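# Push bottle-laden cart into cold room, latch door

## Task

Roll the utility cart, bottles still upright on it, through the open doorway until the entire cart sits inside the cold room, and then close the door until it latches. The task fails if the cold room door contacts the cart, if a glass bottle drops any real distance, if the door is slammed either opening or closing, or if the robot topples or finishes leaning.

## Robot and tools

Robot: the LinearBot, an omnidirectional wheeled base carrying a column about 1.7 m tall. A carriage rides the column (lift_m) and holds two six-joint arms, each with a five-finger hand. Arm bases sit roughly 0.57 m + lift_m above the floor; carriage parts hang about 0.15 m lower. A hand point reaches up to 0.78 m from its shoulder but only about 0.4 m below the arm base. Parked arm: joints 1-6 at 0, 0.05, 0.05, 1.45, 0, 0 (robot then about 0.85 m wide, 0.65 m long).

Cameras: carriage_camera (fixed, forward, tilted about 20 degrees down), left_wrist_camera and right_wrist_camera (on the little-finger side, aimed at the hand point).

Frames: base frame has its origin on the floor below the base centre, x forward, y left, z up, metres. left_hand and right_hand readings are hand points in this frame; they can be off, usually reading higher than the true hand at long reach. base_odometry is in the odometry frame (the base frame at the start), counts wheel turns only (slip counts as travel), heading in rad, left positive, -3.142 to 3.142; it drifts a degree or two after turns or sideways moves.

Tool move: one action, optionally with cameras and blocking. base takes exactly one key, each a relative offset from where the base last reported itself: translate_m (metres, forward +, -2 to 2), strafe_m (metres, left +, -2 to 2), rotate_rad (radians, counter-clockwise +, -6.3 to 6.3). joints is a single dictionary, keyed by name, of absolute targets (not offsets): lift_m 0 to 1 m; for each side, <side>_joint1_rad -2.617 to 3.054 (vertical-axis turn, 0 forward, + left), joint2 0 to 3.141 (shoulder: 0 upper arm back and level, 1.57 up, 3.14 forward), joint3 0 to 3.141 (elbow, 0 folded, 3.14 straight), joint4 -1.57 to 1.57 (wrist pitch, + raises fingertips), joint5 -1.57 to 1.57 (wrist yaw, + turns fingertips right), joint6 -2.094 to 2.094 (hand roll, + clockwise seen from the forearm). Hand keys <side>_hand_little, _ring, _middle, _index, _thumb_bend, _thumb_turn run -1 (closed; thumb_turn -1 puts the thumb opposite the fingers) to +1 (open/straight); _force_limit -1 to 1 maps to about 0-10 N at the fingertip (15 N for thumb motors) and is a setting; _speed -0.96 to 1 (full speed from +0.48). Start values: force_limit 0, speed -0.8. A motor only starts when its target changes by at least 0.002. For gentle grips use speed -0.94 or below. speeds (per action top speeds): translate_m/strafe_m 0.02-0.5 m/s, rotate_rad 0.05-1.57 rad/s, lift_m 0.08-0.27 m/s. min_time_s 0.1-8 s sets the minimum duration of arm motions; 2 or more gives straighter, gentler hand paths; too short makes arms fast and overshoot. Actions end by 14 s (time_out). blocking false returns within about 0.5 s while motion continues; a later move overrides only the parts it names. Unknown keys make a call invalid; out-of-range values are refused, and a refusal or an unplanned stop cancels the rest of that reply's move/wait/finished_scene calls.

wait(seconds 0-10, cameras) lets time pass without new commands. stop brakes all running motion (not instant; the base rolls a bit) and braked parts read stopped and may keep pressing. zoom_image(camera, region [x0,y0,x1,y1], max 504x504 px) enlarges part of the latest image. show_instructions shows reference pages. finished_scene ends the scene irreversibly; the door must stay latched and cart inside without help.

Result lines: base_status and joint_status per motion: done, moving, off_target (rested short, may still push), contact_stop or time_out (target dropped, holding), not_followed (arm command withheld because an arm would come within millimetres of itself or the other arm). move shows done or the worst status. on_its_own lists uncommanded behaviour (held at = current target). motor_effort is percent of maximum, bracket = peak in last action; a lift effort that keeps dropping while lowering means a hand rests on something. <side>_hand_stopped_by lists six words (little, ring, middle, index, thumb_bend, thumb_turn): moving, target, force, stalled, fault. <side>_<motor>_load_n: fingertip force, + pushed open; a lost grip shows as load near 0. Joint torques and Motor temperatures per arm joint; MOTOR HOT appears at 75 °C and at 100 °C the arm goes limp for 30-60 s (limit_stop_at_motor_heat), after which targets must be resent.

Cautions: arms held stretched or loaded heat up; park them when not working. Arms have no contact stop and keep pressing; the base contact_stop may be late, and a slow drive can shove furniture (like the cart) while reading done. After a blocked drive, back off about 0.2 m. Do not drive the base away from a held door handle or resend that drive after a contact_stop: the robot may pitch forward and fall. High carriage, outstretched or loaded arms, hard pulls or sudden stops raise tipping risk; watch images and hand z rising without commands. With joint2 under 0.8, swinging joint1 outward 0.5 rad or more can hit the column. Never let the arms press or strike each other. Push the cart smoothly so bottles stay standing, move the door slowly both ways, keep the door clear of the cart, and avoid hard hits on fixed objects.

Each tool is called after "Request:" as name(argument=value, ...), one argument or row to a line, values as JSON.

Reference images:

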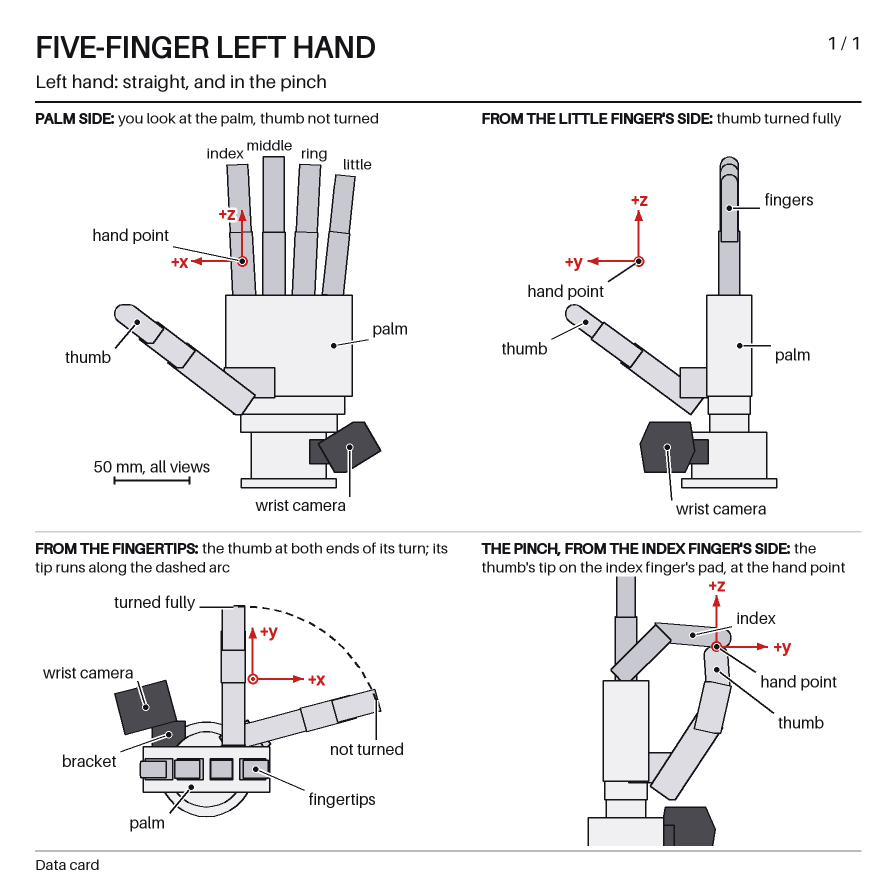

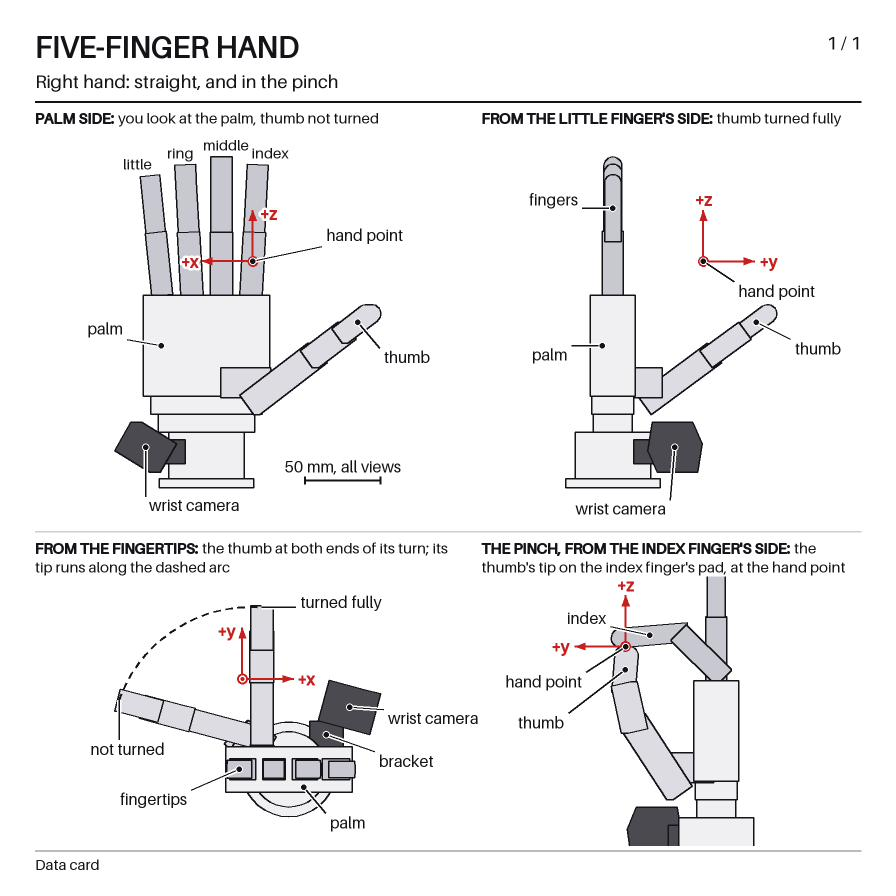

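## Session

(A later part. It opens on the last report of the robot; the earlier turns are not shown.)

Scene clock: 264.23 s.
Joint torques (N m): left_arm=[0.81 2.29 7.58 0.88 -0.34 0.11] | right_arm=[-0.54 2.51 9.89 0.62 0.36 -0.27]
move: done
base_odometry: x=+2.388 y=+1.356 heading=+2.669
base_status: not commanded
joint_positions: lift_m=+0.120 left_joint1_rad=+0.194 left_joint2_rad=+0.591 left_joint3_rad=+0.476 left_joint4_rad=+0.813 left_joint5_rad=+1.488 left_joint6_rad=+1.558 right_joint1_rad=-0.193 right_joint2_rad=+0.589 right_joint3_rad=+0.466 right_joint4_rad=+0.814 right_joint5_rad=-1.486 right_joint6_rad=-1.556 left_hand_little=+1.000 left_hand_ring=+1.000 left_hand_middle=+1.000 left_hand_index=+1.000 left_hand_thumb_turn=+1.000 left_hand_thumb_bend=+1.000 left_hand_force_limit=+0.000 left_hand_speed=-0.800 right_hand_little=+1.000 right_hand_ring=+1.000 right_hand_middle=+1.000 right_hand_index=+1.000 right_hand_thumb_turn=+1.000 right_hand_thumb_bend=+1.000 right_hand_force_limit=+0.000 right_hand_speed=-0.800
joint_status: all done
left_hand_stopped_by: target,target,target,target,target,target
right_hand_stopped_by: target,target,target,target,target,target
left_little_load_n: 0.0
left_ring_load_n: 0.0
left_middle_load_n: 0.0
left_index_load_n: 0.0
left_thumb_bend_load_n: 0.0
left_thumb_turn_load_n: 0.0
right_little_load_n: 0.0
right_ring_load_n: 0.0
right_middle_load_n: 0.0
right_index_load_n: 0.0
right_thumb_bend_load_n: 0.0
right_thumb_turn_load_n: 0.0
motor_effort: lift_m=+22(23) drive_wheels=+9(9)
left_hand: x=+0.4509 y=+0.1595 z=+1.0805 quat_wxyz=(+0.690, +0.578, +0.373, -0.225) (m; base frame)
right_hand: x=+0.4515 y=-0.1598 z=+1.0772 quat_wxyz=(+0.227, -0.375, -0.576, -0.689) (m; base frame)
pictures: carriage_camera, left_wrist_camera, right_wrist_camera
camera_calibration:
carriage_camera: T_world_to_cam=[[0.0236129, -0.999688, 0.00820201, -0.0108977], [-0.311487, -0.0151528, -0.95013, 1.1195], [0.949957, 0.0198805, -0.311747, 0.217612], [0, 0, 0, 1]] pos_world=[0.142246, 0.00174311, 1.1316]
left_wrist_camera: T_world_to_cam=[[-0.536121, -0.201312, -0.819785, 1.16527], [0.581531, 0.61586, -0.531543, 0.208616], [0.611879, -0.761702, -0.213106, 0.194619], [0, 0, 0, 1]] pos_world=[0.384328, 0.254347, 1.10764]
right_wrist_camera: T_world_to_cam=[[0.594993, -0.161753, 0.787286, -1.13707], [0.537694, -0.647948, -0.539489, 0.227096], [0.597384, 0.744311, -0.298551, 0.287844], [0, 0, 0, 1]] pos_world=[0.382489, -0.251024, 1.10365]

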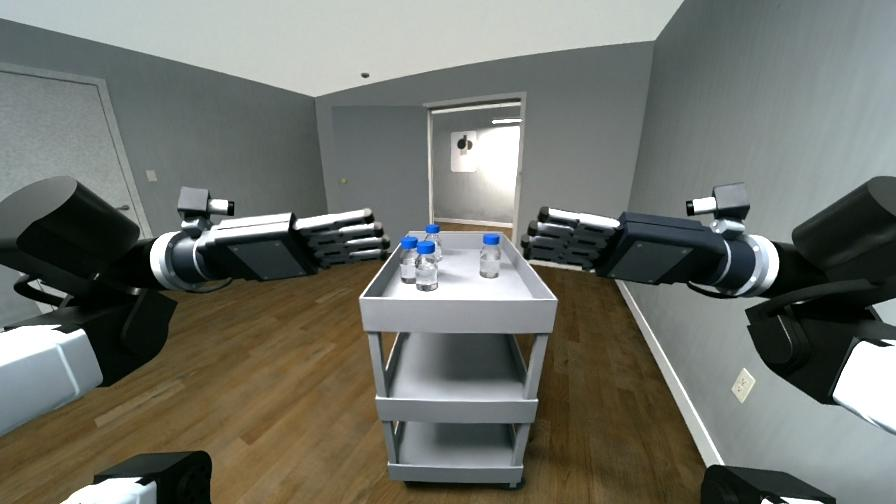

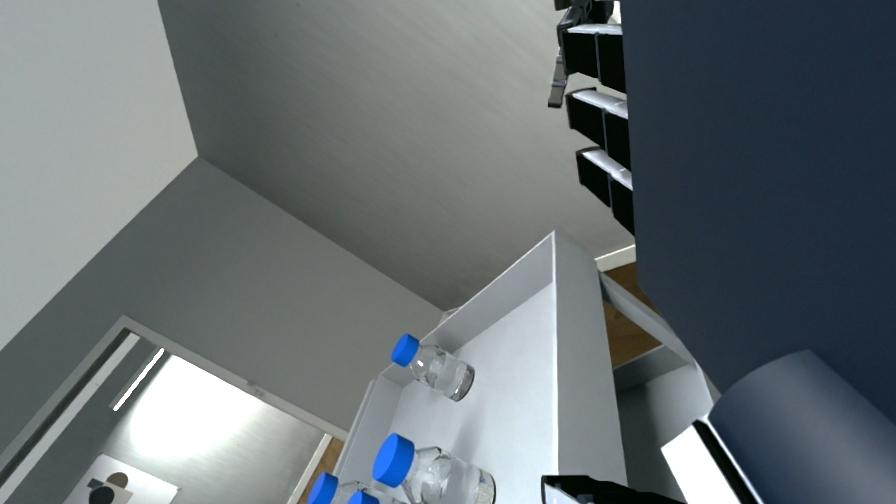

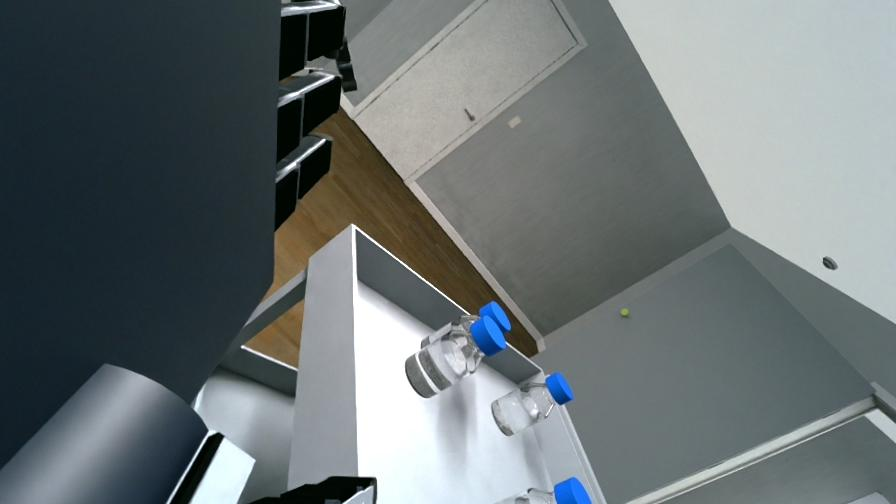

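Request:
move(
  joints={"left_joint1_rad": 0.1, "right_joint1_rad": -0.1, "left_joint2_rad": 1.2, "left_joint3_rad": 0.427, "left_joint4_rad": 0.773, "left_joint5_rad": 1.55, "left_joint6_rad": 1.57, "right_joint2_rad": 1.2, "right_joint3_rad": 0.427, "right_joint4_rad": 0.773, "right_joint5_rad": -1.55, "right_joint6_rad": -1.57},
  min_time_s=2,
  cameras=["carriage_camera"],
)

Scene clock: 272.43 s.
Joint torques (N m): left_arm=[-0.4 -1.58 4.26 1.42 0.14 0.12] | right_arm=[0.55 -1.72 5.41 1.02 -0.14 -0.27]
Motor temperatures (°C): left_arm=[24 26 32 26 25 22] | right_arm=[26 28 33 25 25 22]
move: done
base_odometry: x=+2.388 y=+1.356 heading=+2.669
base_status: not commanded
joint_positions: lift_m=+0.120 left_joint1_rad=+0.107 left_joint2_rad=+1.190 left_joint3_rad=+0.441 left_joint4_rad=+0.786 left_joint5_rad=+1.542 left_joint6_rad=+1.560 right_joint1_rad=-0.107 right_joint2_rad=+1.190 right_joint3_rad=+0.443 right_joint4_rad=+0.785 right_joint5_rad=-1.538 right_joint6_rad=-1.557 left_hand_little=+1.000 left_hand_ring=+1.000 left_hand_middle=+1.000 left_hand_index=+1.000 left_hand_thumb_turn=+1.000 left_hand_thumb_bend=+1.000 left_hand_force_limit=+0.000 left_hand_speed=-0.800 right_hand_little=+1.000 right_hand_ring=+1.000 right_hand_middle=+1.000 right_hand_index=+1.000 right_hand_thumb_turn=+1.000 right_hand_thumb_bend=+1.000 right_hand_force_limit=+0.000 right_hand_speed=-0.800
joint_status: all done
left_hand_stopped_by: target,target,target,target,target,target
right_hand_stopped_by: target,target,target,target,target,target
left_little_load_n: 0.0
left_ring_load_n: 0.0
left_middle_load_n: 0.0
left_index_load_n: 0.0
left_thumb_bend_load_n: 0.0
left_thumb_turn_load_n: 0.0
right_little_load_n: 0.0
right_ring_load_n: 0.0
right_middle_load_n: 0.0
right_index_load_n: 0.0
right_thumb_bend_load_n: 0.0
right_thumb_turn_load_n: 0.0
motor_effort: lift_m=+22(23) drive_wheels=+9(9)
left_hand: x=+0.5336 y=+0.1476 z=+0.9258 quat_wxyz=(+0.539, +0.472, +0.526, -0.458) (m; base frame)
right_hand: x=+0.5345 y=-0.1479 z=+0.9261 quat_wxyz=(+0.458, -0.528, -0.470, -0.540) (m; base frame)
pictures: carriage_camera
camera_calibration:
carriage_camera: T_world_to_cam=[[0.0236129, -0.999688, 0.00820201, -0.0108977], [-0.311487, -0.0151528, -0.95013, 1.1195], [0.949957, 0.0198805, -0.311747, 0.217612], [0, 0, 0, 1]] pos_world=[0.142246, 0.00174311, 1.1316]

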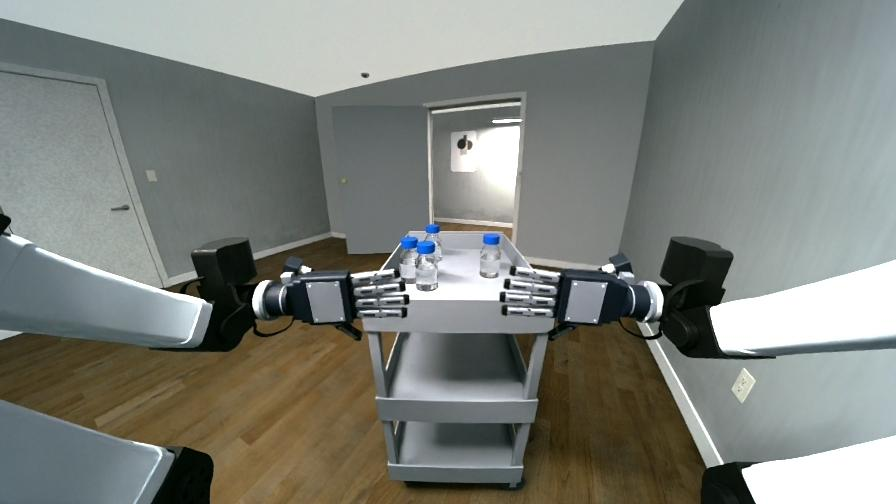

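Request:
move(
  joints={"left_joint1_rad": 0.0, "right_joint1_rad": 0.0, "left_joint5_rad": 1.56, "right_joint5_rad": -1.56, "lift_m": 0.035},
  min_time_s=1.5,
  cameras=["carriage_camera", "left_wrist_camera"],
)

Scene clock: 278.23 s.
Joint torques (N m): left_arm=[-0.4 -1.59 4.78 1.53 0.16 0.11] | right_arm=[0.55 -1.96 5.96 1.1 -0.15 -0.26]
move: done
base_odometry: x=+2.388 y=+1.356 heading=+2.669
base_status: not commanded
joint_positions: lift_m=+0.035 left_joint1_rad=+0.006 left_joint2_rad=+1.190 left_joint3_rad=+0.436 left_joint4_rad=+0.777 left_joint5_rad=+1.552 left_joint6_rad=+1.560 right_joint1_rad=-0.007 right_joint2_rad=+1.193 right_joint3_rad=+0.437 right_joint4_rad=+0.776 right_joint5_rad=-1.548 right_joint6_rad=-1.558 left_hand_little=+1.000 left_hand_ring=+1.000 left_hand_middle=+1.000 left_hand_index=+1.000 left_hand_thumb_turn=+1.000 left_hand_thumb_bend=+1.000 left_hand_force_limit=+0.000 left_hand_speed=-0.800 right_hand_little=+1.000 right_hand_ring=+1.000 right_hand_middle=+1.000 right_hand_index=+1.000 right_hand_thumb_turn=+1.000 right_hand_thumb_bend=+1.000 right_hand_force_limit=+0.000 right_hand_speed=-0.800
joint_status: all done
left_hand_stopped_by: target,target,target,target,target,target
right_hand_stopped_by: target,target,target,target,target,target
left_little_load_n: 0.0
left_ring_load_n: 0.0
left_middle_load_n: 0.0
left_index_load_n: 0.0
left_thumb_bend_load_n: 0.0
left_thumb_turn_load_n: 0.0
right_little_load_n: 0.0
right_ring_load_n: 0.0
right_middle_load_n: 0.0
right_index_load_n: 0.0
right_thumb_bend_load_n: 0.0
right_thumb_turn_load_n: 0.0
motor_effort: lift_m=+23(23) drive_wheels=+8(9)
left_hand: x=+0.5130 y=+0.1175 z=+0.8376 quat_wxyz=(+0.509, +0.497, +0.503, -0.491) (m; base frame)
right_hand: x=+0.5142 y=-0.1180 z=+0.8370 quat_wxyz=(+0.491, -0.505, -0.494, -0.509) (m; base frame)
pictures: carriage_camera, left_wrist_camera
camera_calibration:
carriage_camera: T_world_to_cam=[[0.0236129, -0.999688, 0.00820201, -0.0102005], [-0.311487, -0.0151528, -0.95013, 1.03874], [0.949957, 0.0198805, -0.311747, 0.191113], [0, 0, 0, 1]] pos_world=[0.142246, 0.00174311, 1.0466]
left_wrist_camera: T_world_to_cam=[[-0.956477, -0.0390959, -0.289177, 0.743185], [0.235624, 0.481125, -0.844393, 0.524642], [0.172143, -0.87578, -0.450973, 0.511098], [0, 0, 0, 1]] pos_world=[0.499239, 0.224246, 0.888408]

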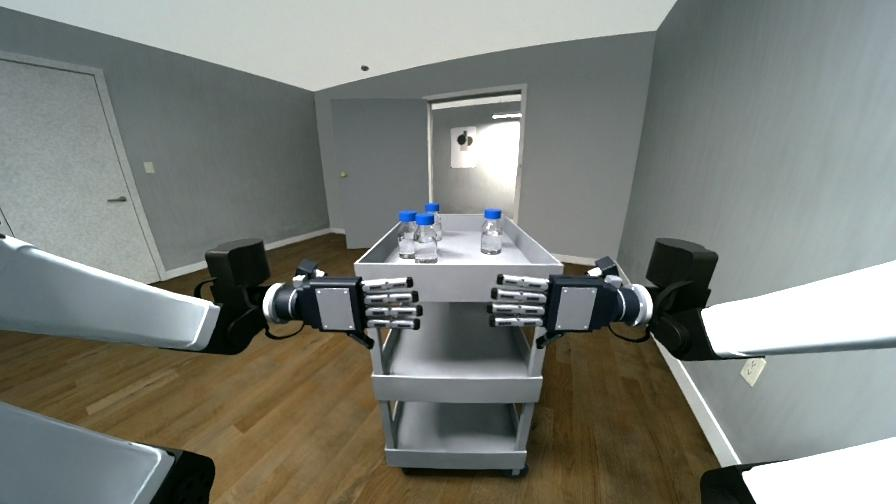

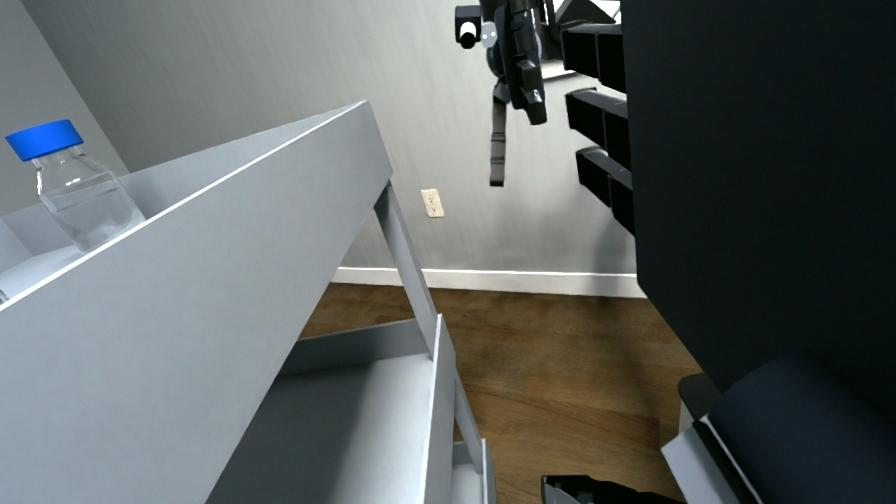

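Request:
move(
  base={"strafe_m": 0.07},
  speeds={"strafe_m": 0.15},
  joints={"lift_m": 0.012},
)

Request:
move(
  base={"rotate_rad": -0.1},
  speeds={"rotate_rad": 0.3},
  cameras=["carriage_camera"],
)

Request:
move(
  base={"translate_m": 0.16},
  speeds={"translate_m": 0.08},
  cameras=["carriage_camera"],
)

Scene clock: 307.13 s.
Joint torques (N m): left_arm=[-0.39 -1.92 4.75 1.54 0.13 0.13] | right_arm=[0.42 -2.06 5.9 1.12 -0.12 -0.25]
move: done
base_odometry: x=+2.356 y=+1.293 heading=+2.671
base_status: done
joint_positions: lift_m=+0.012 left_joint1_rad=+0.004 left_joint2_rad=+1.193 left_joint3_rad=+0.435 left_joint4_rad=+0.776 left_joint5_rad=+1.554 left_joint6_rad=+1.560 right_joint1_rad=-0.005 right_joint2_rad=+1.194 right_joint3_rad=+0.437 right_joint4_rad=+0.774 right_joint5_rad=-1.550 right_joint6_rad=-1.558 left_hand_little=+1.000 left_hand_ring=+1.000 left_hand_middle=+1.000 left_hand_index=+1.000 left_hand_thumb_turn=+1.000 left_hand_thumb_bend=+1.000 left_hand_force_limit=+0.000 left_hand_speed=-0.800 right_hand_little=+1.000 right_hand_ring=+1.000 right_hand_middle=+1.000 right_hand_index=+1.000 right_hand_thumb_turn=+1.000 right_hand_thumb_bend=+1.000 right_hand_force_limit=+0.000 right_hand_speed=-0.800
joint_status: all done
left_hand_stopped_by: target,target,target,target,target,target
right_hand_stopped_by: target,target,target,target,target,target
left_little_load_n: 0.0
left_ring_load_n: 0.0
left_middle_load_n: 0.0
left_index_load_n: 0.0
left_thumb_bend_load_n: 0.0
left_thumb_turn_load_n: 0.0
right_little_load_n: 0.0
right_ring_load_n: 0.0
right_middle_load_n: 0.0
right_index_load_n: 0.0
right_thumb_bend_load_n: 0.0
right_thumb_turn_load_n: 0.0
motor_effort: lift_m=+22(23) drive_wheels=-9(13)
left_hand: x=+0.5123 y=+0.1169 z=+0.8134 quat_wxyz=(+0.507, +0.496, +0.503, -0.493) (m; base frame)
right_hand: x=+0.5134 y=-0.1173 z=+0.8132 quat_wxyz=(+0.493, -0.506, -0.494, -0.507) (m; base frame)
pictures: none

Scene clock: 308.17 s.
Joint torques (N m): left_arm=[-0.13 -1.99 4.79 1.54 0.17 0.11] | right_arm=[0.35 -2.1 5.91 1.12 -0.13 -0.25]
move: done
base_odometry: x=+2.356 y=+1.293 heading=+2.572
base_status: done
joint_positions: lift_m=+0.012 left_joint1_rad=+0.003 left_joint2_rad=+1.193 left_joint3_rad=+0.435 left_joint4_rad=+0.776 left_joint5_rad=+1.555 left_joint6_rad=+1.560 right_joint1_rad=-0.004 right_joint2_rad=+1.195 right_joint3_rad=+0.437 right_joint4_rad=+0.774 right_joint5_rad=-1.550 right_joint6_rad=-1.558 left_hand_little=+1.000 left_hand_ring=+1.000 left_hand_middle=+1.000 left_hand_index=+1.000 left_hand_thumb_turn=+1.000 left_hand_thumb_bend=+1.000 left_hand_force_limit=+0.000 left_hand_speed=-0.800 right_hand_little=+1.000 right_hand_ring=+1.000 right_hand_middle=+1.000 right_hand_index=+1.000 right_hand_thumb_turn=+1.000 right_hand_thumb_bend=+1.000 right_hand_force_limit=+0.000 right_hand_speed=-0.800
joint_status: not commanded
left_hand_stopped_by: target,target,target,target,target,target
right_hand_stopped_by: target,target,target,target,target,target
left_little_load_n: 0.0
left_ring_load_n: -0.5
left_middle_load_n: 0.0
left_index_load_n: 0.0
left_thumb_bend_load_n: 0.0
left_thumb_turn_load_n: 0.0
right_little_load_n: 0.0
right_ring_load_n: 0.0
right_middle_load_n: 0.0
right_index_load_n: 0.0
right_thumb_bend_load_n: 0.0
right_thumb_turn_load_n: 0.0
motor_effort: lift_m=+23(23) drive_wheels=+0(11)
left_hand: x=+0.5119 y=+0.1165 z=+0.8134 quat_wxyz=(+0.507, +0.497, +0.503, -0.493) (m; base frame)
right_hand: x=+0.5133 y=-0.1171 z=+0.8131 quat_wxyz=(+0.493, -0.505, -0.494, -0.507) (m; base frame)
pictures: carriage_camera
camera_calibration:
carriage_camera: T_world_to_cam=[[0.0236129, -0.999688, 0.00820201, -0.0100119], [-0.311487, -0.0151528, -0.95013, 1.01689], [0.949957, 0.0198805, -0.311747, 0.183943], [0, 0, 0, 1]] pos_world=[0.142246, 0.00174311, 1.0236]

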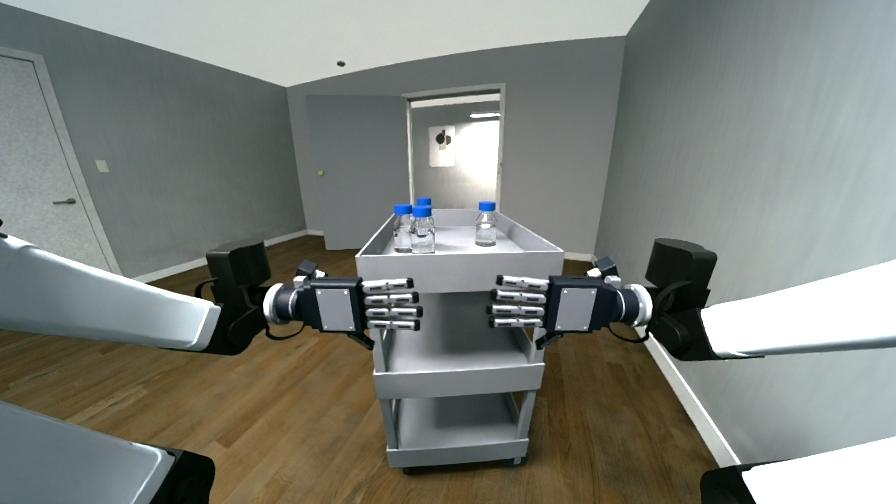

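Scene clock: 310.77 s.
Joint torques (N m): left_arm=[-0.05 -1.83 5.34 1.76 -0.11 0.23] | right_arm=[0.34 -2.09 5.91 0.99 0.02 -0.16]
move: done
base_odometry: x=+2.221 y=+1.379 heading=+2.572
base_status: done
joint_positions: lift_m=+0.012 left_joint1_rad=+0.001 left_joint2_rad=+1.193 left_joint3_rad=+0.428 left_joint4_rad=+0.753 left_joint5_rad=+1.575 left_joint6_rad=+1.548 right_joint1_rad=-0.004 right_joint2_rad=+1.195 right_joint3_rad=+0.437 right_joint4_rad=+0.786 right_joint5_rad=-1.561 right_joint6_rad=-1.568 left_hand_little=+1.000 left_hand_ring=+1.000 left_hand_middle=+1.000 left_hand_index=+1.000 left_hand_thumb_turn=+1.000 left_hand_thumb_bend=+1.000 left_hand_force_limit=+0.000 left_hand_speed=-0.800 right_hand_little=+1.000 right_hand_ring=+1.000 right_hand_middle=+1.000 right_hand_index=+1.000 right_hand_thumb_turn=+1.000 right_hand_thumb_bend=+1.000 right_hand_force_limit=+0.000 right_hand_speed=-0.800
joint_status: not commanded
left_hand_stopped_by: target,target,target,target,target,target
right_hand_stopped_by: target,target,target,target,target,target
left_little_load_n: 0.0
left_ring_load_n: 0.0
left_middle_load_n: 0.0
left_index_load_n: 0.5
left_thumb_bend_load_n: 0.0
left_thumb_turn_load_n: 0.0
right_little_load_n: 0.0
right_ring_load_n: 0.0
right_middle_load_n: 0.0
right_index_load_n: 0.5
right_thumb_bend_load_n: 0.5
right_thumb_turn_load_n: 0.0
motor_effort: lift_m=+23(23) drive_wheels=-5(13)
left_hand: x=+0.5054 y=+0.1147 z=+0.8072 quat_wxyz=(+0.491, +0.492, +0.508, -0.509) (m; base frame)
right_hand: x=+0.5118 y=-0.1163 z=+0.8154 quat_wxyz=(+0.490, -0.497, -0.503, -0.510) (m; base frame)
pictures: carriage_camera
camera_calibration:
carriage_camera: T_world_to_cam=[[0.0236129, -0.999688, 0.00820201, -0.0100119], [-0.311487, -0.0151528, -0.95013, 1.01689], [0.949957, 0.0198805, -0.311747, 0.183943], [0, 0, 0, 1]] pos_world=[0.142246, 0.00174311, 1.0236]

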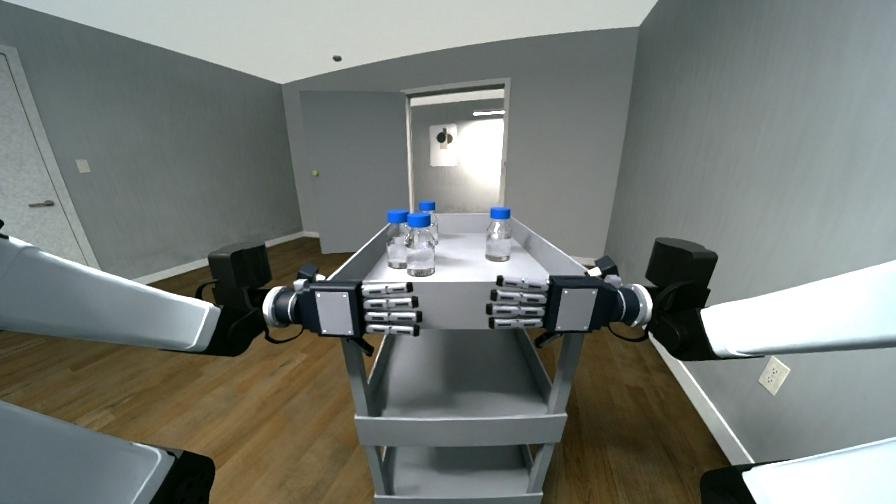

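Request:
move(
  base={"translate_m": 0.4},
  speeds={"translate_m": 0.1},
  cameras=["carriage_camera"],
)

Scene clock: 320.13 s.
Joint torques (N m): left_arm=[-0.05 -2.09 5.26 1.53 -0.02 0.1] | right_arm=[-0.05 -1.44 5.9 1.01 0.12 -0.22]
move: done
base_odometry: x=+1.884 y=+1.594 heading=+2.573
base_status: done
joint_positions: lift_m=+0.012 left_joint1_rad=+0.001 left_joint2_rad=+1.193 left_joint3_rad=+0.428 left_joint4_rad=+0.769 left_joint5_rad=+1.566 left_joint6_rad=+1.559 right_joint1_rad=+0.000 right_joint2_rad=+1.188 right_joint3_rad=+0.437 right_joint4_rad=+0.783 right_joint5_rad=-1.571 right_joint6_rad=-1.562 left_hand_little=+1.000 left_hand_ring=+1.000 left_hand_middle=+1.000 left_hand_index=+1.000 left_hand_thumb_turn=+1.000 left_hand_thumb_bend=+1.000 left_hand_force_limit=+0.000 left_hand_speed=-0.800 right_hand_little=+1.000 right_hand_ring=+1.000 right_hand_middle=+1.000 right_hand_index=+1.000 right_hand_thumb_turn=+1.000 right_hand_thumb_bend=+1.000 right_hand_force_limit=+0.000 right_hand_speed=-0.800
joint_status: not commanded
left_hand_stopped_by: target,target,target,target,target,target
right_hand_stopped_by: target,target,target,target,target,target
left_little_load_n: 0.0
left_ring_load_n: 0.0
left_middle_load_n: 0.0
left_index_load_n: 0.0
left_thumb_bend_load_n: 0.0
left_thumb_turn_load_n: 0.0
right_little_load_n: 0.0
right_ring_load_n: 0.0
right_middle_load_n: 0.0
right_index_load_n: 0.0
right_thumb_bend_load_n: 0.0
right_thumb_turn_load_n: 0.5
motor_effort: lift_m=+22(22) drive_wheels=-6(11)
left_hand: x=+0.5081 y=+0.1152 z=+0.8101 quat_wxyz=(+0.500, +0.497, +0.503, -0.500) (m; base frame)
right_hand: x=+0.5080 y=-0.1145 z=+0.8163 quat_wxyz=(+0.495, -0.494, -0.506, -0.505) (m; base frame)
pictures: carriage_camera
camera_calibration:
carriage_camera: T_world_to_cam=[[0.0236129, -0.999688, 0.00820201, -0.0100119], [-0.311487, -0.0151528, -0.95013, 1.01689], [0.949957, 0.0198805, -0.311747, 0.183943], [0, 0, 0, 1]] pos_world=[0.142246, 0.00174311, 1.0236]

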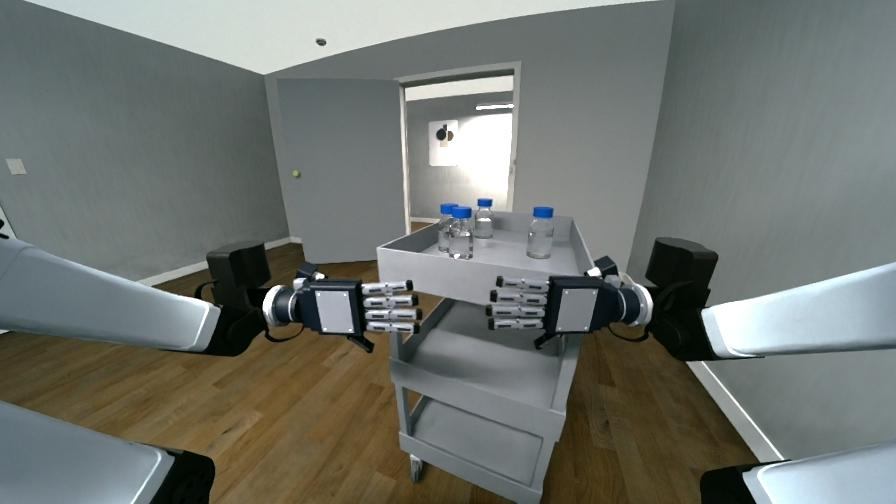

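Request:
move(
  base={"translate_m": 0.12},
  speeds={"translate_m": 0.06},
  cameras=["carriage_camera"],
)

Scene clock: 369.43 s.
Joint torques (N m): left_arm=[-0.06 -1.99 5.41 1.59 0.02 0.1] | right_arm=[-0.03 -1.73 6.22 1.01 0.15 -0.13]
move: done
base_odometry: x=+1.783 y=+1.658 heading=+2.574
base_status: done
joint_positions: lift_m=+0.012 left_joint1_rad=+0.001 left_joint2_rad=+1.193 left_joint3_rad=+0.428 left_joint4_rad=+0.771 left_joint5_rad=+1.564 left_joint6_rad=+1.559 right_joint1_rad=+0.000 right_joint2_rad=+1.190 right_joint3_rad=+0.433 right_joint4_rad=+0.784 right_joint5_rad=-1.572 right_joint6_rad=-1.571 left_hand_little=+1.000 left_hand_ring=+1.000 left_hand_middle=+1.000 left_hand_index=+1.000 left_hand_thumb_turn=+1.000 left_hand_thumb_bend=+1.000 left_hand_force_limit=+0.000 left_hand_speed=-0.800 right_hand_little=+1.000 right_hand_ring=+1.000 right_hand_middle=+1.000 right_hand_index=+1.000 right_hand_thumb_turn=+1.000 right_hand_thumb_bend=+1.000 right_hand_force_limit=+0.000 right_hand_speed=-0.800
joint_status: not commanded
left_hand_stopped_by: target,target,target,target,target,target
right_hand_stopped_by: target,target,target,target,target,target
left_little_load_n: 0.0
left_ring_load_n: 0.0
left_middle_load_n: 0.0
left_index_load_n: 0.0
left_thumb_bend_load_n: 0.0
left_thumb_turn_load_n: 0.0
right_little_load_n: -0.5
right_ring_load_n: 0.0
right_middle_load_n: 0.0
right_index_load_n: 0.0
right_thumb_bend_load_n: 0.0
right_thumb_turn_load_n: 0.0
motor_effort: lift_m=+22(22) drive_wheels=-6(11)
left_hand: x=+0.5085 y=+0.1154 z=+0.8103 quat_wxyz=(+0.501, +0.497, +0.503, -0.499) (m; base frame)
right_hand: x=+0.5079 y=-0.1145 z=+0.8152 quat_wxyz=(+0.493, -0.493, -0.507, -0.507) (m; base frame)
pictures: carriage_camera
camera_calibration:
carriage_camera: T_world_to_cam=[[0.0236129, -0.999688, 0.00820201, -0.0100119], [-0.311487, -0.0151528, -0.95013, 1.01689], [0.949957, 0.0198805, -0.311747, 0.183943], [0, 0, 0, 1]] pos_world=[0.142246, 0.00174311, 1.0236]

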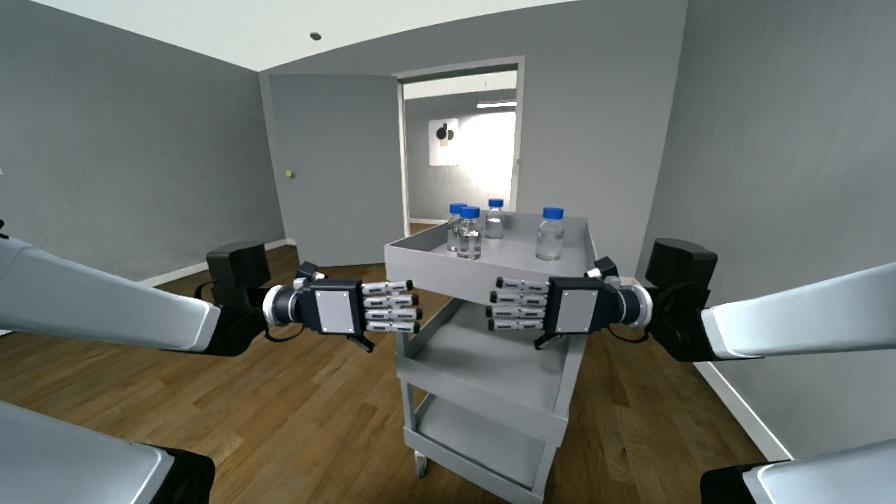

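Request:
zoom_image(
  camera="carriage_camera",
  region=[370, 190, 630, 360],
)

Scaled by 1.938 from the camera's 896x504 image, which has a finer 1280x720 frame.

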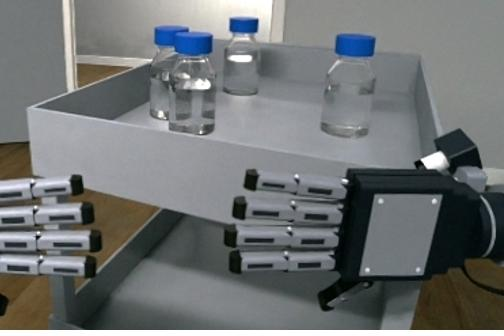

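Request:
move(
  base={"translate_m": -0.3},
  speeds={"translate_m": 0.2},
  joints={"lift_m": 0.13},
)

Request:
move(
  joints={"left_joint1_rad": -0.3, "right_joint1_rad": 0.3, "left_joint5_rad": -0.3, "left_joint6_rad": 0, "right_joint5_rad": 0.3, "right_joint6_rad": 0},
  min_time_s=2.5,
  cameras=["all"],
)

Scene clock: 404.30 s.
Joint torques (N m): left_arm=[0.08 -2.1 5.31 1.5 0.05 0.08] | right_arm=[-0.02 -2.14 6.22 1.08 0.09 -0.14]
move: done
base_odometry: x=+2.035 y=+1.497 heading=+2.574
base_status: done
joint_positions: lift_m=+0.130 left_joint1_rad=+0.001 left_joint2_rad=+1.194 left_joint3_rad=+0.428 left_joint4_rad=+0.778 left_joint5_rad=+1.562 left_joint6_rad=+1.560 right_joint1_rad=+0.000 right_joint2_rad=+1.195 right_joint3_rad=+0.433 right_joint4_rad=+0.776 right_joint5_rad=-1.569 right_joint6_rad=-1.571 left_hand_little=+1.000 left_hand_ring=+1.000 left_hand_middle=+1.000 left_hand_index=+1.000 left_hand_thumb_turn=+1.000 left_hand_thumb_bend=+1.000 left_hand_force_limit=+0.000 left_hand_speed=-0.800 right_hand_little=+1.000 right_hand_ring=+1.000 right_hand_middle=+1.000 right_hand_index=+1.000 right_hand_thumb_turn=+1.000 right_hand_thumb_bend=+1.000 right_hand_force_limit=+0.000 right_hand_speed=-0.800
joint_status: all done
left_hand_stopped_by: target,target,target,target,target,target
right_hand_stopped_by: target,target,target,target,target,target
left_little_load_n: 0.0
left_ring_load_n: 0.0
left_middle_load_n: 0.0
left_index_load_n: 0.0
left_thumb_bend_load_n: 0.0
left_thumb_turn_load_n: 0.0
right_little_load_n: 0.0
right_ring_load_n: 0.0
right_middle_load_n: 0.0
right_index_load_n: 0.0
right_thumb_bend_load_n: 0.0
right_thumb_turn_load_n: 0.0
motor_effort: lift_m=+21(26) drive_wheels=-2(12)
left_hand: x=+0.5091 y=+0.1155 z=+0.9292 quat_wxyz=(+0.503, +0.498, +0.502, -0.497) (m; base frame)
right_hand: x=+0.5088 y=-0.1146 z=+0.9309 quat_wxyz=(+0.496, -0.497, -0.503, -0.504) (m; base frame)
pictures: none

Scene clock: 407.20 s.
Joint torques (N m): left_arm=[-0.53 -2.7 6.02 2.43 -0.04 -0.16] | right_arm=[0.57 -2.85 7.01 1.8 0.12 0]
Motor temperatures (°C): left_arm=[24 25 33 31 25 22] | right_arm=[26 27 33 28 25 22]
move: done
base_odometry: x=+2.035 y=+1.497 heading=+2.574
base_status: not commanded
joint_positions: lift_m=+0.130 left_joint1_rad=-0.294 left_joint2_rad=+1.194 left_joint3_rad=+0.428 left_joint4_rad=+0.778 left_joint5_rad=-0.291 left_joint6_rad=+0.012 right_joint1_rad=+0.293 right_joint2_rad=+1.195 right_joint3_rad=+0.433 right_joint4_rad=+0.776 right_joint5_rad=+0.286 right_joint6_rad=-0.014 left_hand_little=+1.000 left_hand_ring=+1.000 left_hand_middle=+1.000 left_hand_index=+1.000 left_hand_thumb_turn=+1.000 left_hand_thumb_bend=+1.000 left_hand_force_limit=+0.000 left_hand_speed=-0.800 right_hand_little=+1.000 right_hand_ring=+1.000 right_hand_middle=+1.000 right_hand_index=+1.000 right_hand_thumb_turn=+1.000 right_hand_thumb_bend=+1.000 right_hand_force_limit=+0.000 right_hand_speed=-0.800
joint_status: all done
left_hand_stopped_by: target,target,target,target,target,target
right_hand_stopped_by: target,target,target,target,target,target
left_little_load_n: 0.0
left_ring_load_n: 0.0
left_middle_load_n: -0.5
left_index_load_n: 0.0
left_thumb_bend_load_n: 0.0
left_thumb_turn_load_n: 0.0
right_little_load_n: 0.0
right_ring_load_n: 0.0
right_middle_load_n: 0.0
right_index_load_n: 0.0
right_thumb_bend_load_n: 0.0
right_thumb_turn_load_n: 0.0
motor_effort: lift_m=+21(21) drive_wheels=-2(2)
left_hand: x=+0.6327 y=+0.2158 z=+0.9018 quat_wxyz=(+0.504, -0.494, +0.500, -0.502) (m; base frame)
right_hand: x=+0.6334 y=-0.2149 z=+0.9028 quat_wxyz=(+0.502, -0.501, +0.492, -0.504) (m; base frame)
pictures: carriage_camera, left_wrist_camera, right_wrist_camera
camera_calibration:
carriage_camera: T_world_to_cam=[[0.0236129, -0.999688, 0.00820201, -0.0109813], [-0.311487, -0.0151528, -0.95013, 1.12919], [0.949957, 0.0198805, -0.311747, 0.220792], [0, 0, 0, 1]] pos_world=[0.142246, 0.00174311, 1.1418]
left_wrist_camera: T_world_to_cam=[[0.00263753, -0.285469, 0.958384, -0.798545], [-0.474799, -0.843828, -0.25004, 0.702676], [0.880091, -0.45438, -0.137766, -0.215829], [0, 0, 0, 1]] pos_world=[0.525685, 0.26691, 0.911276]
right_wrist_camera: T_world_to_cam=[[0.0528343, -0.238697, -0.969656, 0.796119], [-0.519897, 0.822461, -0.230791, 0.706587], [0.852594, 0.516315, -0.0806438, -0.239252], [0, 0, 0, 1]] pos_world=[0.529275, -0.267579, 0.915741]

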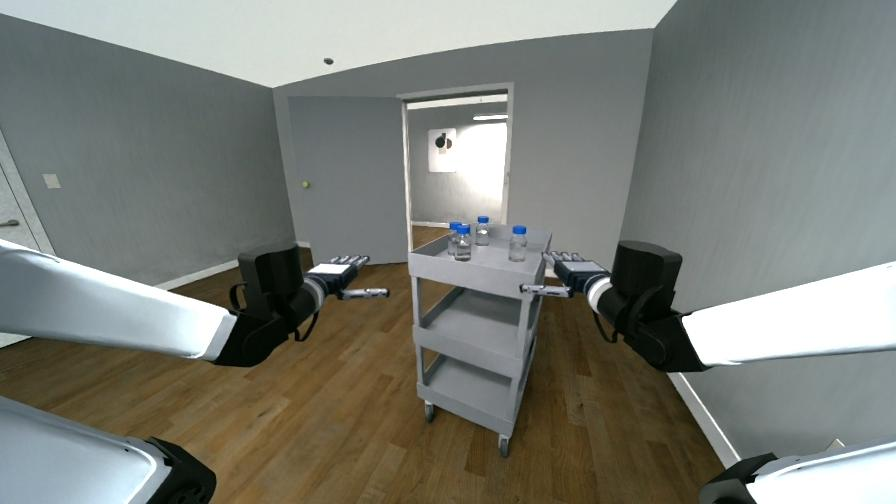

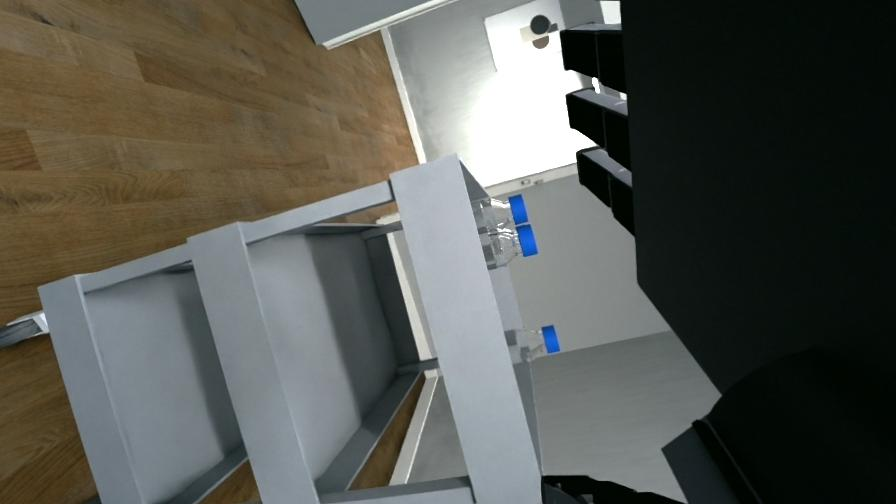

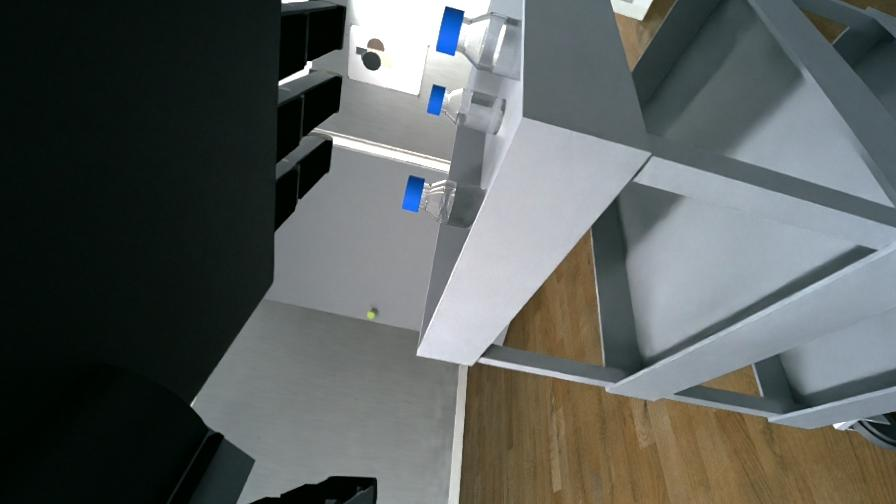

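Request:
move(
  base={"strafe_m": 0.27},
  speeds={"strafe_m": 0.2},
  joints={"left_joint1_rad": -0.6, "right_joint1_rad": 0.6, "left_joint5_rad": -0.6, "right_joint5_rad": 0.6, "left_joint2_rad": 1.5, "right_joint2_rad": 1.5, "left_joint3_rad": 0.65, "right_joint3_rad": 0.65, "left_joint4_rad": 0.85, "right_joint4_rad": 0.85},
  min_time_s=2.0,
)

Request:
move(
  base={"rotate_rad": -0.36},
  speeds={"rotate_rad": 0.5},
  cameras=["carriage_camera"],
)

Scene clock: 432.47 s.
Joint torques (N m): left_arm=[-0.7 -3.97 8.14 2.44 -0.06 -0.13] | right_arm=[0.36 -4.33 10.07 1.88 0.13 0]
Motor temperatures (°C): left_arm=[24 25 34 36 25 22] | right_arm=[26 27 34 31 25 22]
move: done
base_odometry: x=+1.891 y=+1.269 heading=+2.574
base_status: done
joint_positions: lift_m=+0.130 left_joint1_rad=-0.592 left_joint2_rad=+1.484 left_joint3_rad=+0.626 left_joint4_rad=+0.848 left_joint5_rad=-0.592 left_joint6_rad=+0.010 right_joint1_rad=+0.595 right_joint2_rad=+1.487 right_joint3_rad=+0.616 right_joint4_rad=+0.835 right_joint5_rad=+0.588 right_joint6_rad=-0.013 left_hand_little=+1.000 left_hand_ring=+1.000 left_hand_middle=+1.000 left_hand_index=+1.000 left_hand_thumb_turn=+1.000 left_hand_thumb_bend=+1.000 left_hand_force_limit=+0.000 left_hand_speed=-0.800 right_hand_little=+1.000 right_hand_ring=+1.000 right_hand_middle=+1.000 right_hand_index=+1.000 right_hand_thumb_turn=+1.000 right_hand_thumb_bend=+1.000 right_hand_force_limit=+0.000 right_hand_speed=-0.800
joint_status: all done
left_hand_stopped_by: target,target,target,target,target,target
right_hand_stopped_by: target,target,target,target,target,target
left_little_load_n: 0.0
left_ring_load_n: 0.0
left_middle_load_n: 0.0
left_index_load_n: 0.0
left_thumb_bend_load_n: 0.0
left_thumb_turn_load_n: -0.5
right_little_load_n: 0.0
right_ring_load_n: -0.5
right_middle_load_n: 0.0
right_index_load_n: 0.0
right_thumb_bend_load_n: 0.0
right_thumb_turn_load_n: -0.5
motor_effort: lift_m=+21(21) drive_wheels=-4(7)
left_hand: x=+0.6552 y=+0.1245 z=+0.8934 quat_wxyz=(+0.502, -0.498, +0.507, -0.494) (m; base frame)
right_hand: x=+0.6524 y=-0.1241 z=+0.8849 quat_wxyz=(+0.486, -0.517, +0.497, -0.499) (m; base frame)
pictures: none

Scene clock: 434.10 s.
Joint torques (N m): left_arm=[-0.28 -3.82 7.69 2.31 0 -0.13] | right_arm=[0.28 -4.41 9.99 1.86 0.09 0.01]
move: done
base_odometry: x=+1.891 y=+1.269 heading=+2.215
base_status: done
joint_positions: lift_m=+0.130 left_joint1_rad=-0.596 left_joint2_rad=+1.484 left_joint3_rad=+0.626 left_joint4_rad=+0.852 left_joint5_rad=-0.597 left_joint6_rad=+0.010 right_joint1_rad=+0.597 right_joint2_rad=+1.488 right_joint3_rad=+0.617 right_joint4_rad=+0.837 right_joint5_rad=+0.592 right_joint6_rad=-0.013 left_hand_little=+1.000 left_hand_ring=+1.000 left_hand_middle=+1.000 left_hand_index=+1.000 left_hand_thumb_turn=+1.000 left_hand_thumb_bend=+1.000 left_hand_force_limit=+0.000 left_hand_speed=-0.800 right_hand_little=+1.000 right_hand_ring=+1.000 right_hand_middle=+1.000 right_hand_index=+1.000 right_hand_thumb_turn=+1.000 right_hand_thumb_bend=+1.000 right_hand_force_limit=+0.000 right_hand_speed=-0.800
joint_status: not commanded
left_hand_stopped_by: target,target,target,target,target,target
right_hand_stopped_by: target,target,target,target,target,target
left_little_load_n: 0.0
left_ring_load_n: 0.0
left_middle_load_n: 0.0
left_index_load_n: 0.0
left_thumb_bend_load_n: 0.0
left_thumb_turn_load_n: 0.0
right_little_load_n: 0.0
right_ring_load_n: 0.0
right_middle_load_n: 0.0
right_index_load_n: 0.0
right_thumb_bend_load_n: 0.0
right_thumb_turn_load_n: -0.5
motor_effort: lift_m=+21(21) drive_wheels=+8(11)
left_hand: x=+0.6550 y=+0.1238 z=+0.8944 quat_wxyz=(+0.502, -0.498, +0.505, -0.495) (m; base frame)
right_hand: x=+0.6525 y=-0.1240 z=+0.8855 quat_wxyz=(+0.486, -0.516, +0.498, -0.500) (m; base frame)
pictures: carriage_camera
camera_calibration:
carriage_camera: T_world_to_cam=[[0.0236129, -0.999688, 0.00820201, -0.0109813], [-0.311487, -0.0151528, -0.95013, 1.12919], [0.949957, 0.0198805, -0.311747, 0.220792], [0, 0, 0, 1]] pos_world=[0.142246, 0.00174311, 1.1418]

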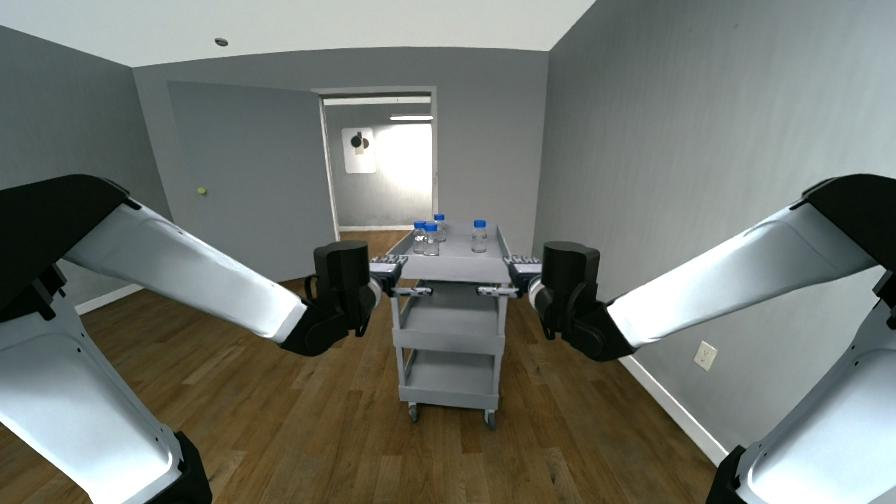

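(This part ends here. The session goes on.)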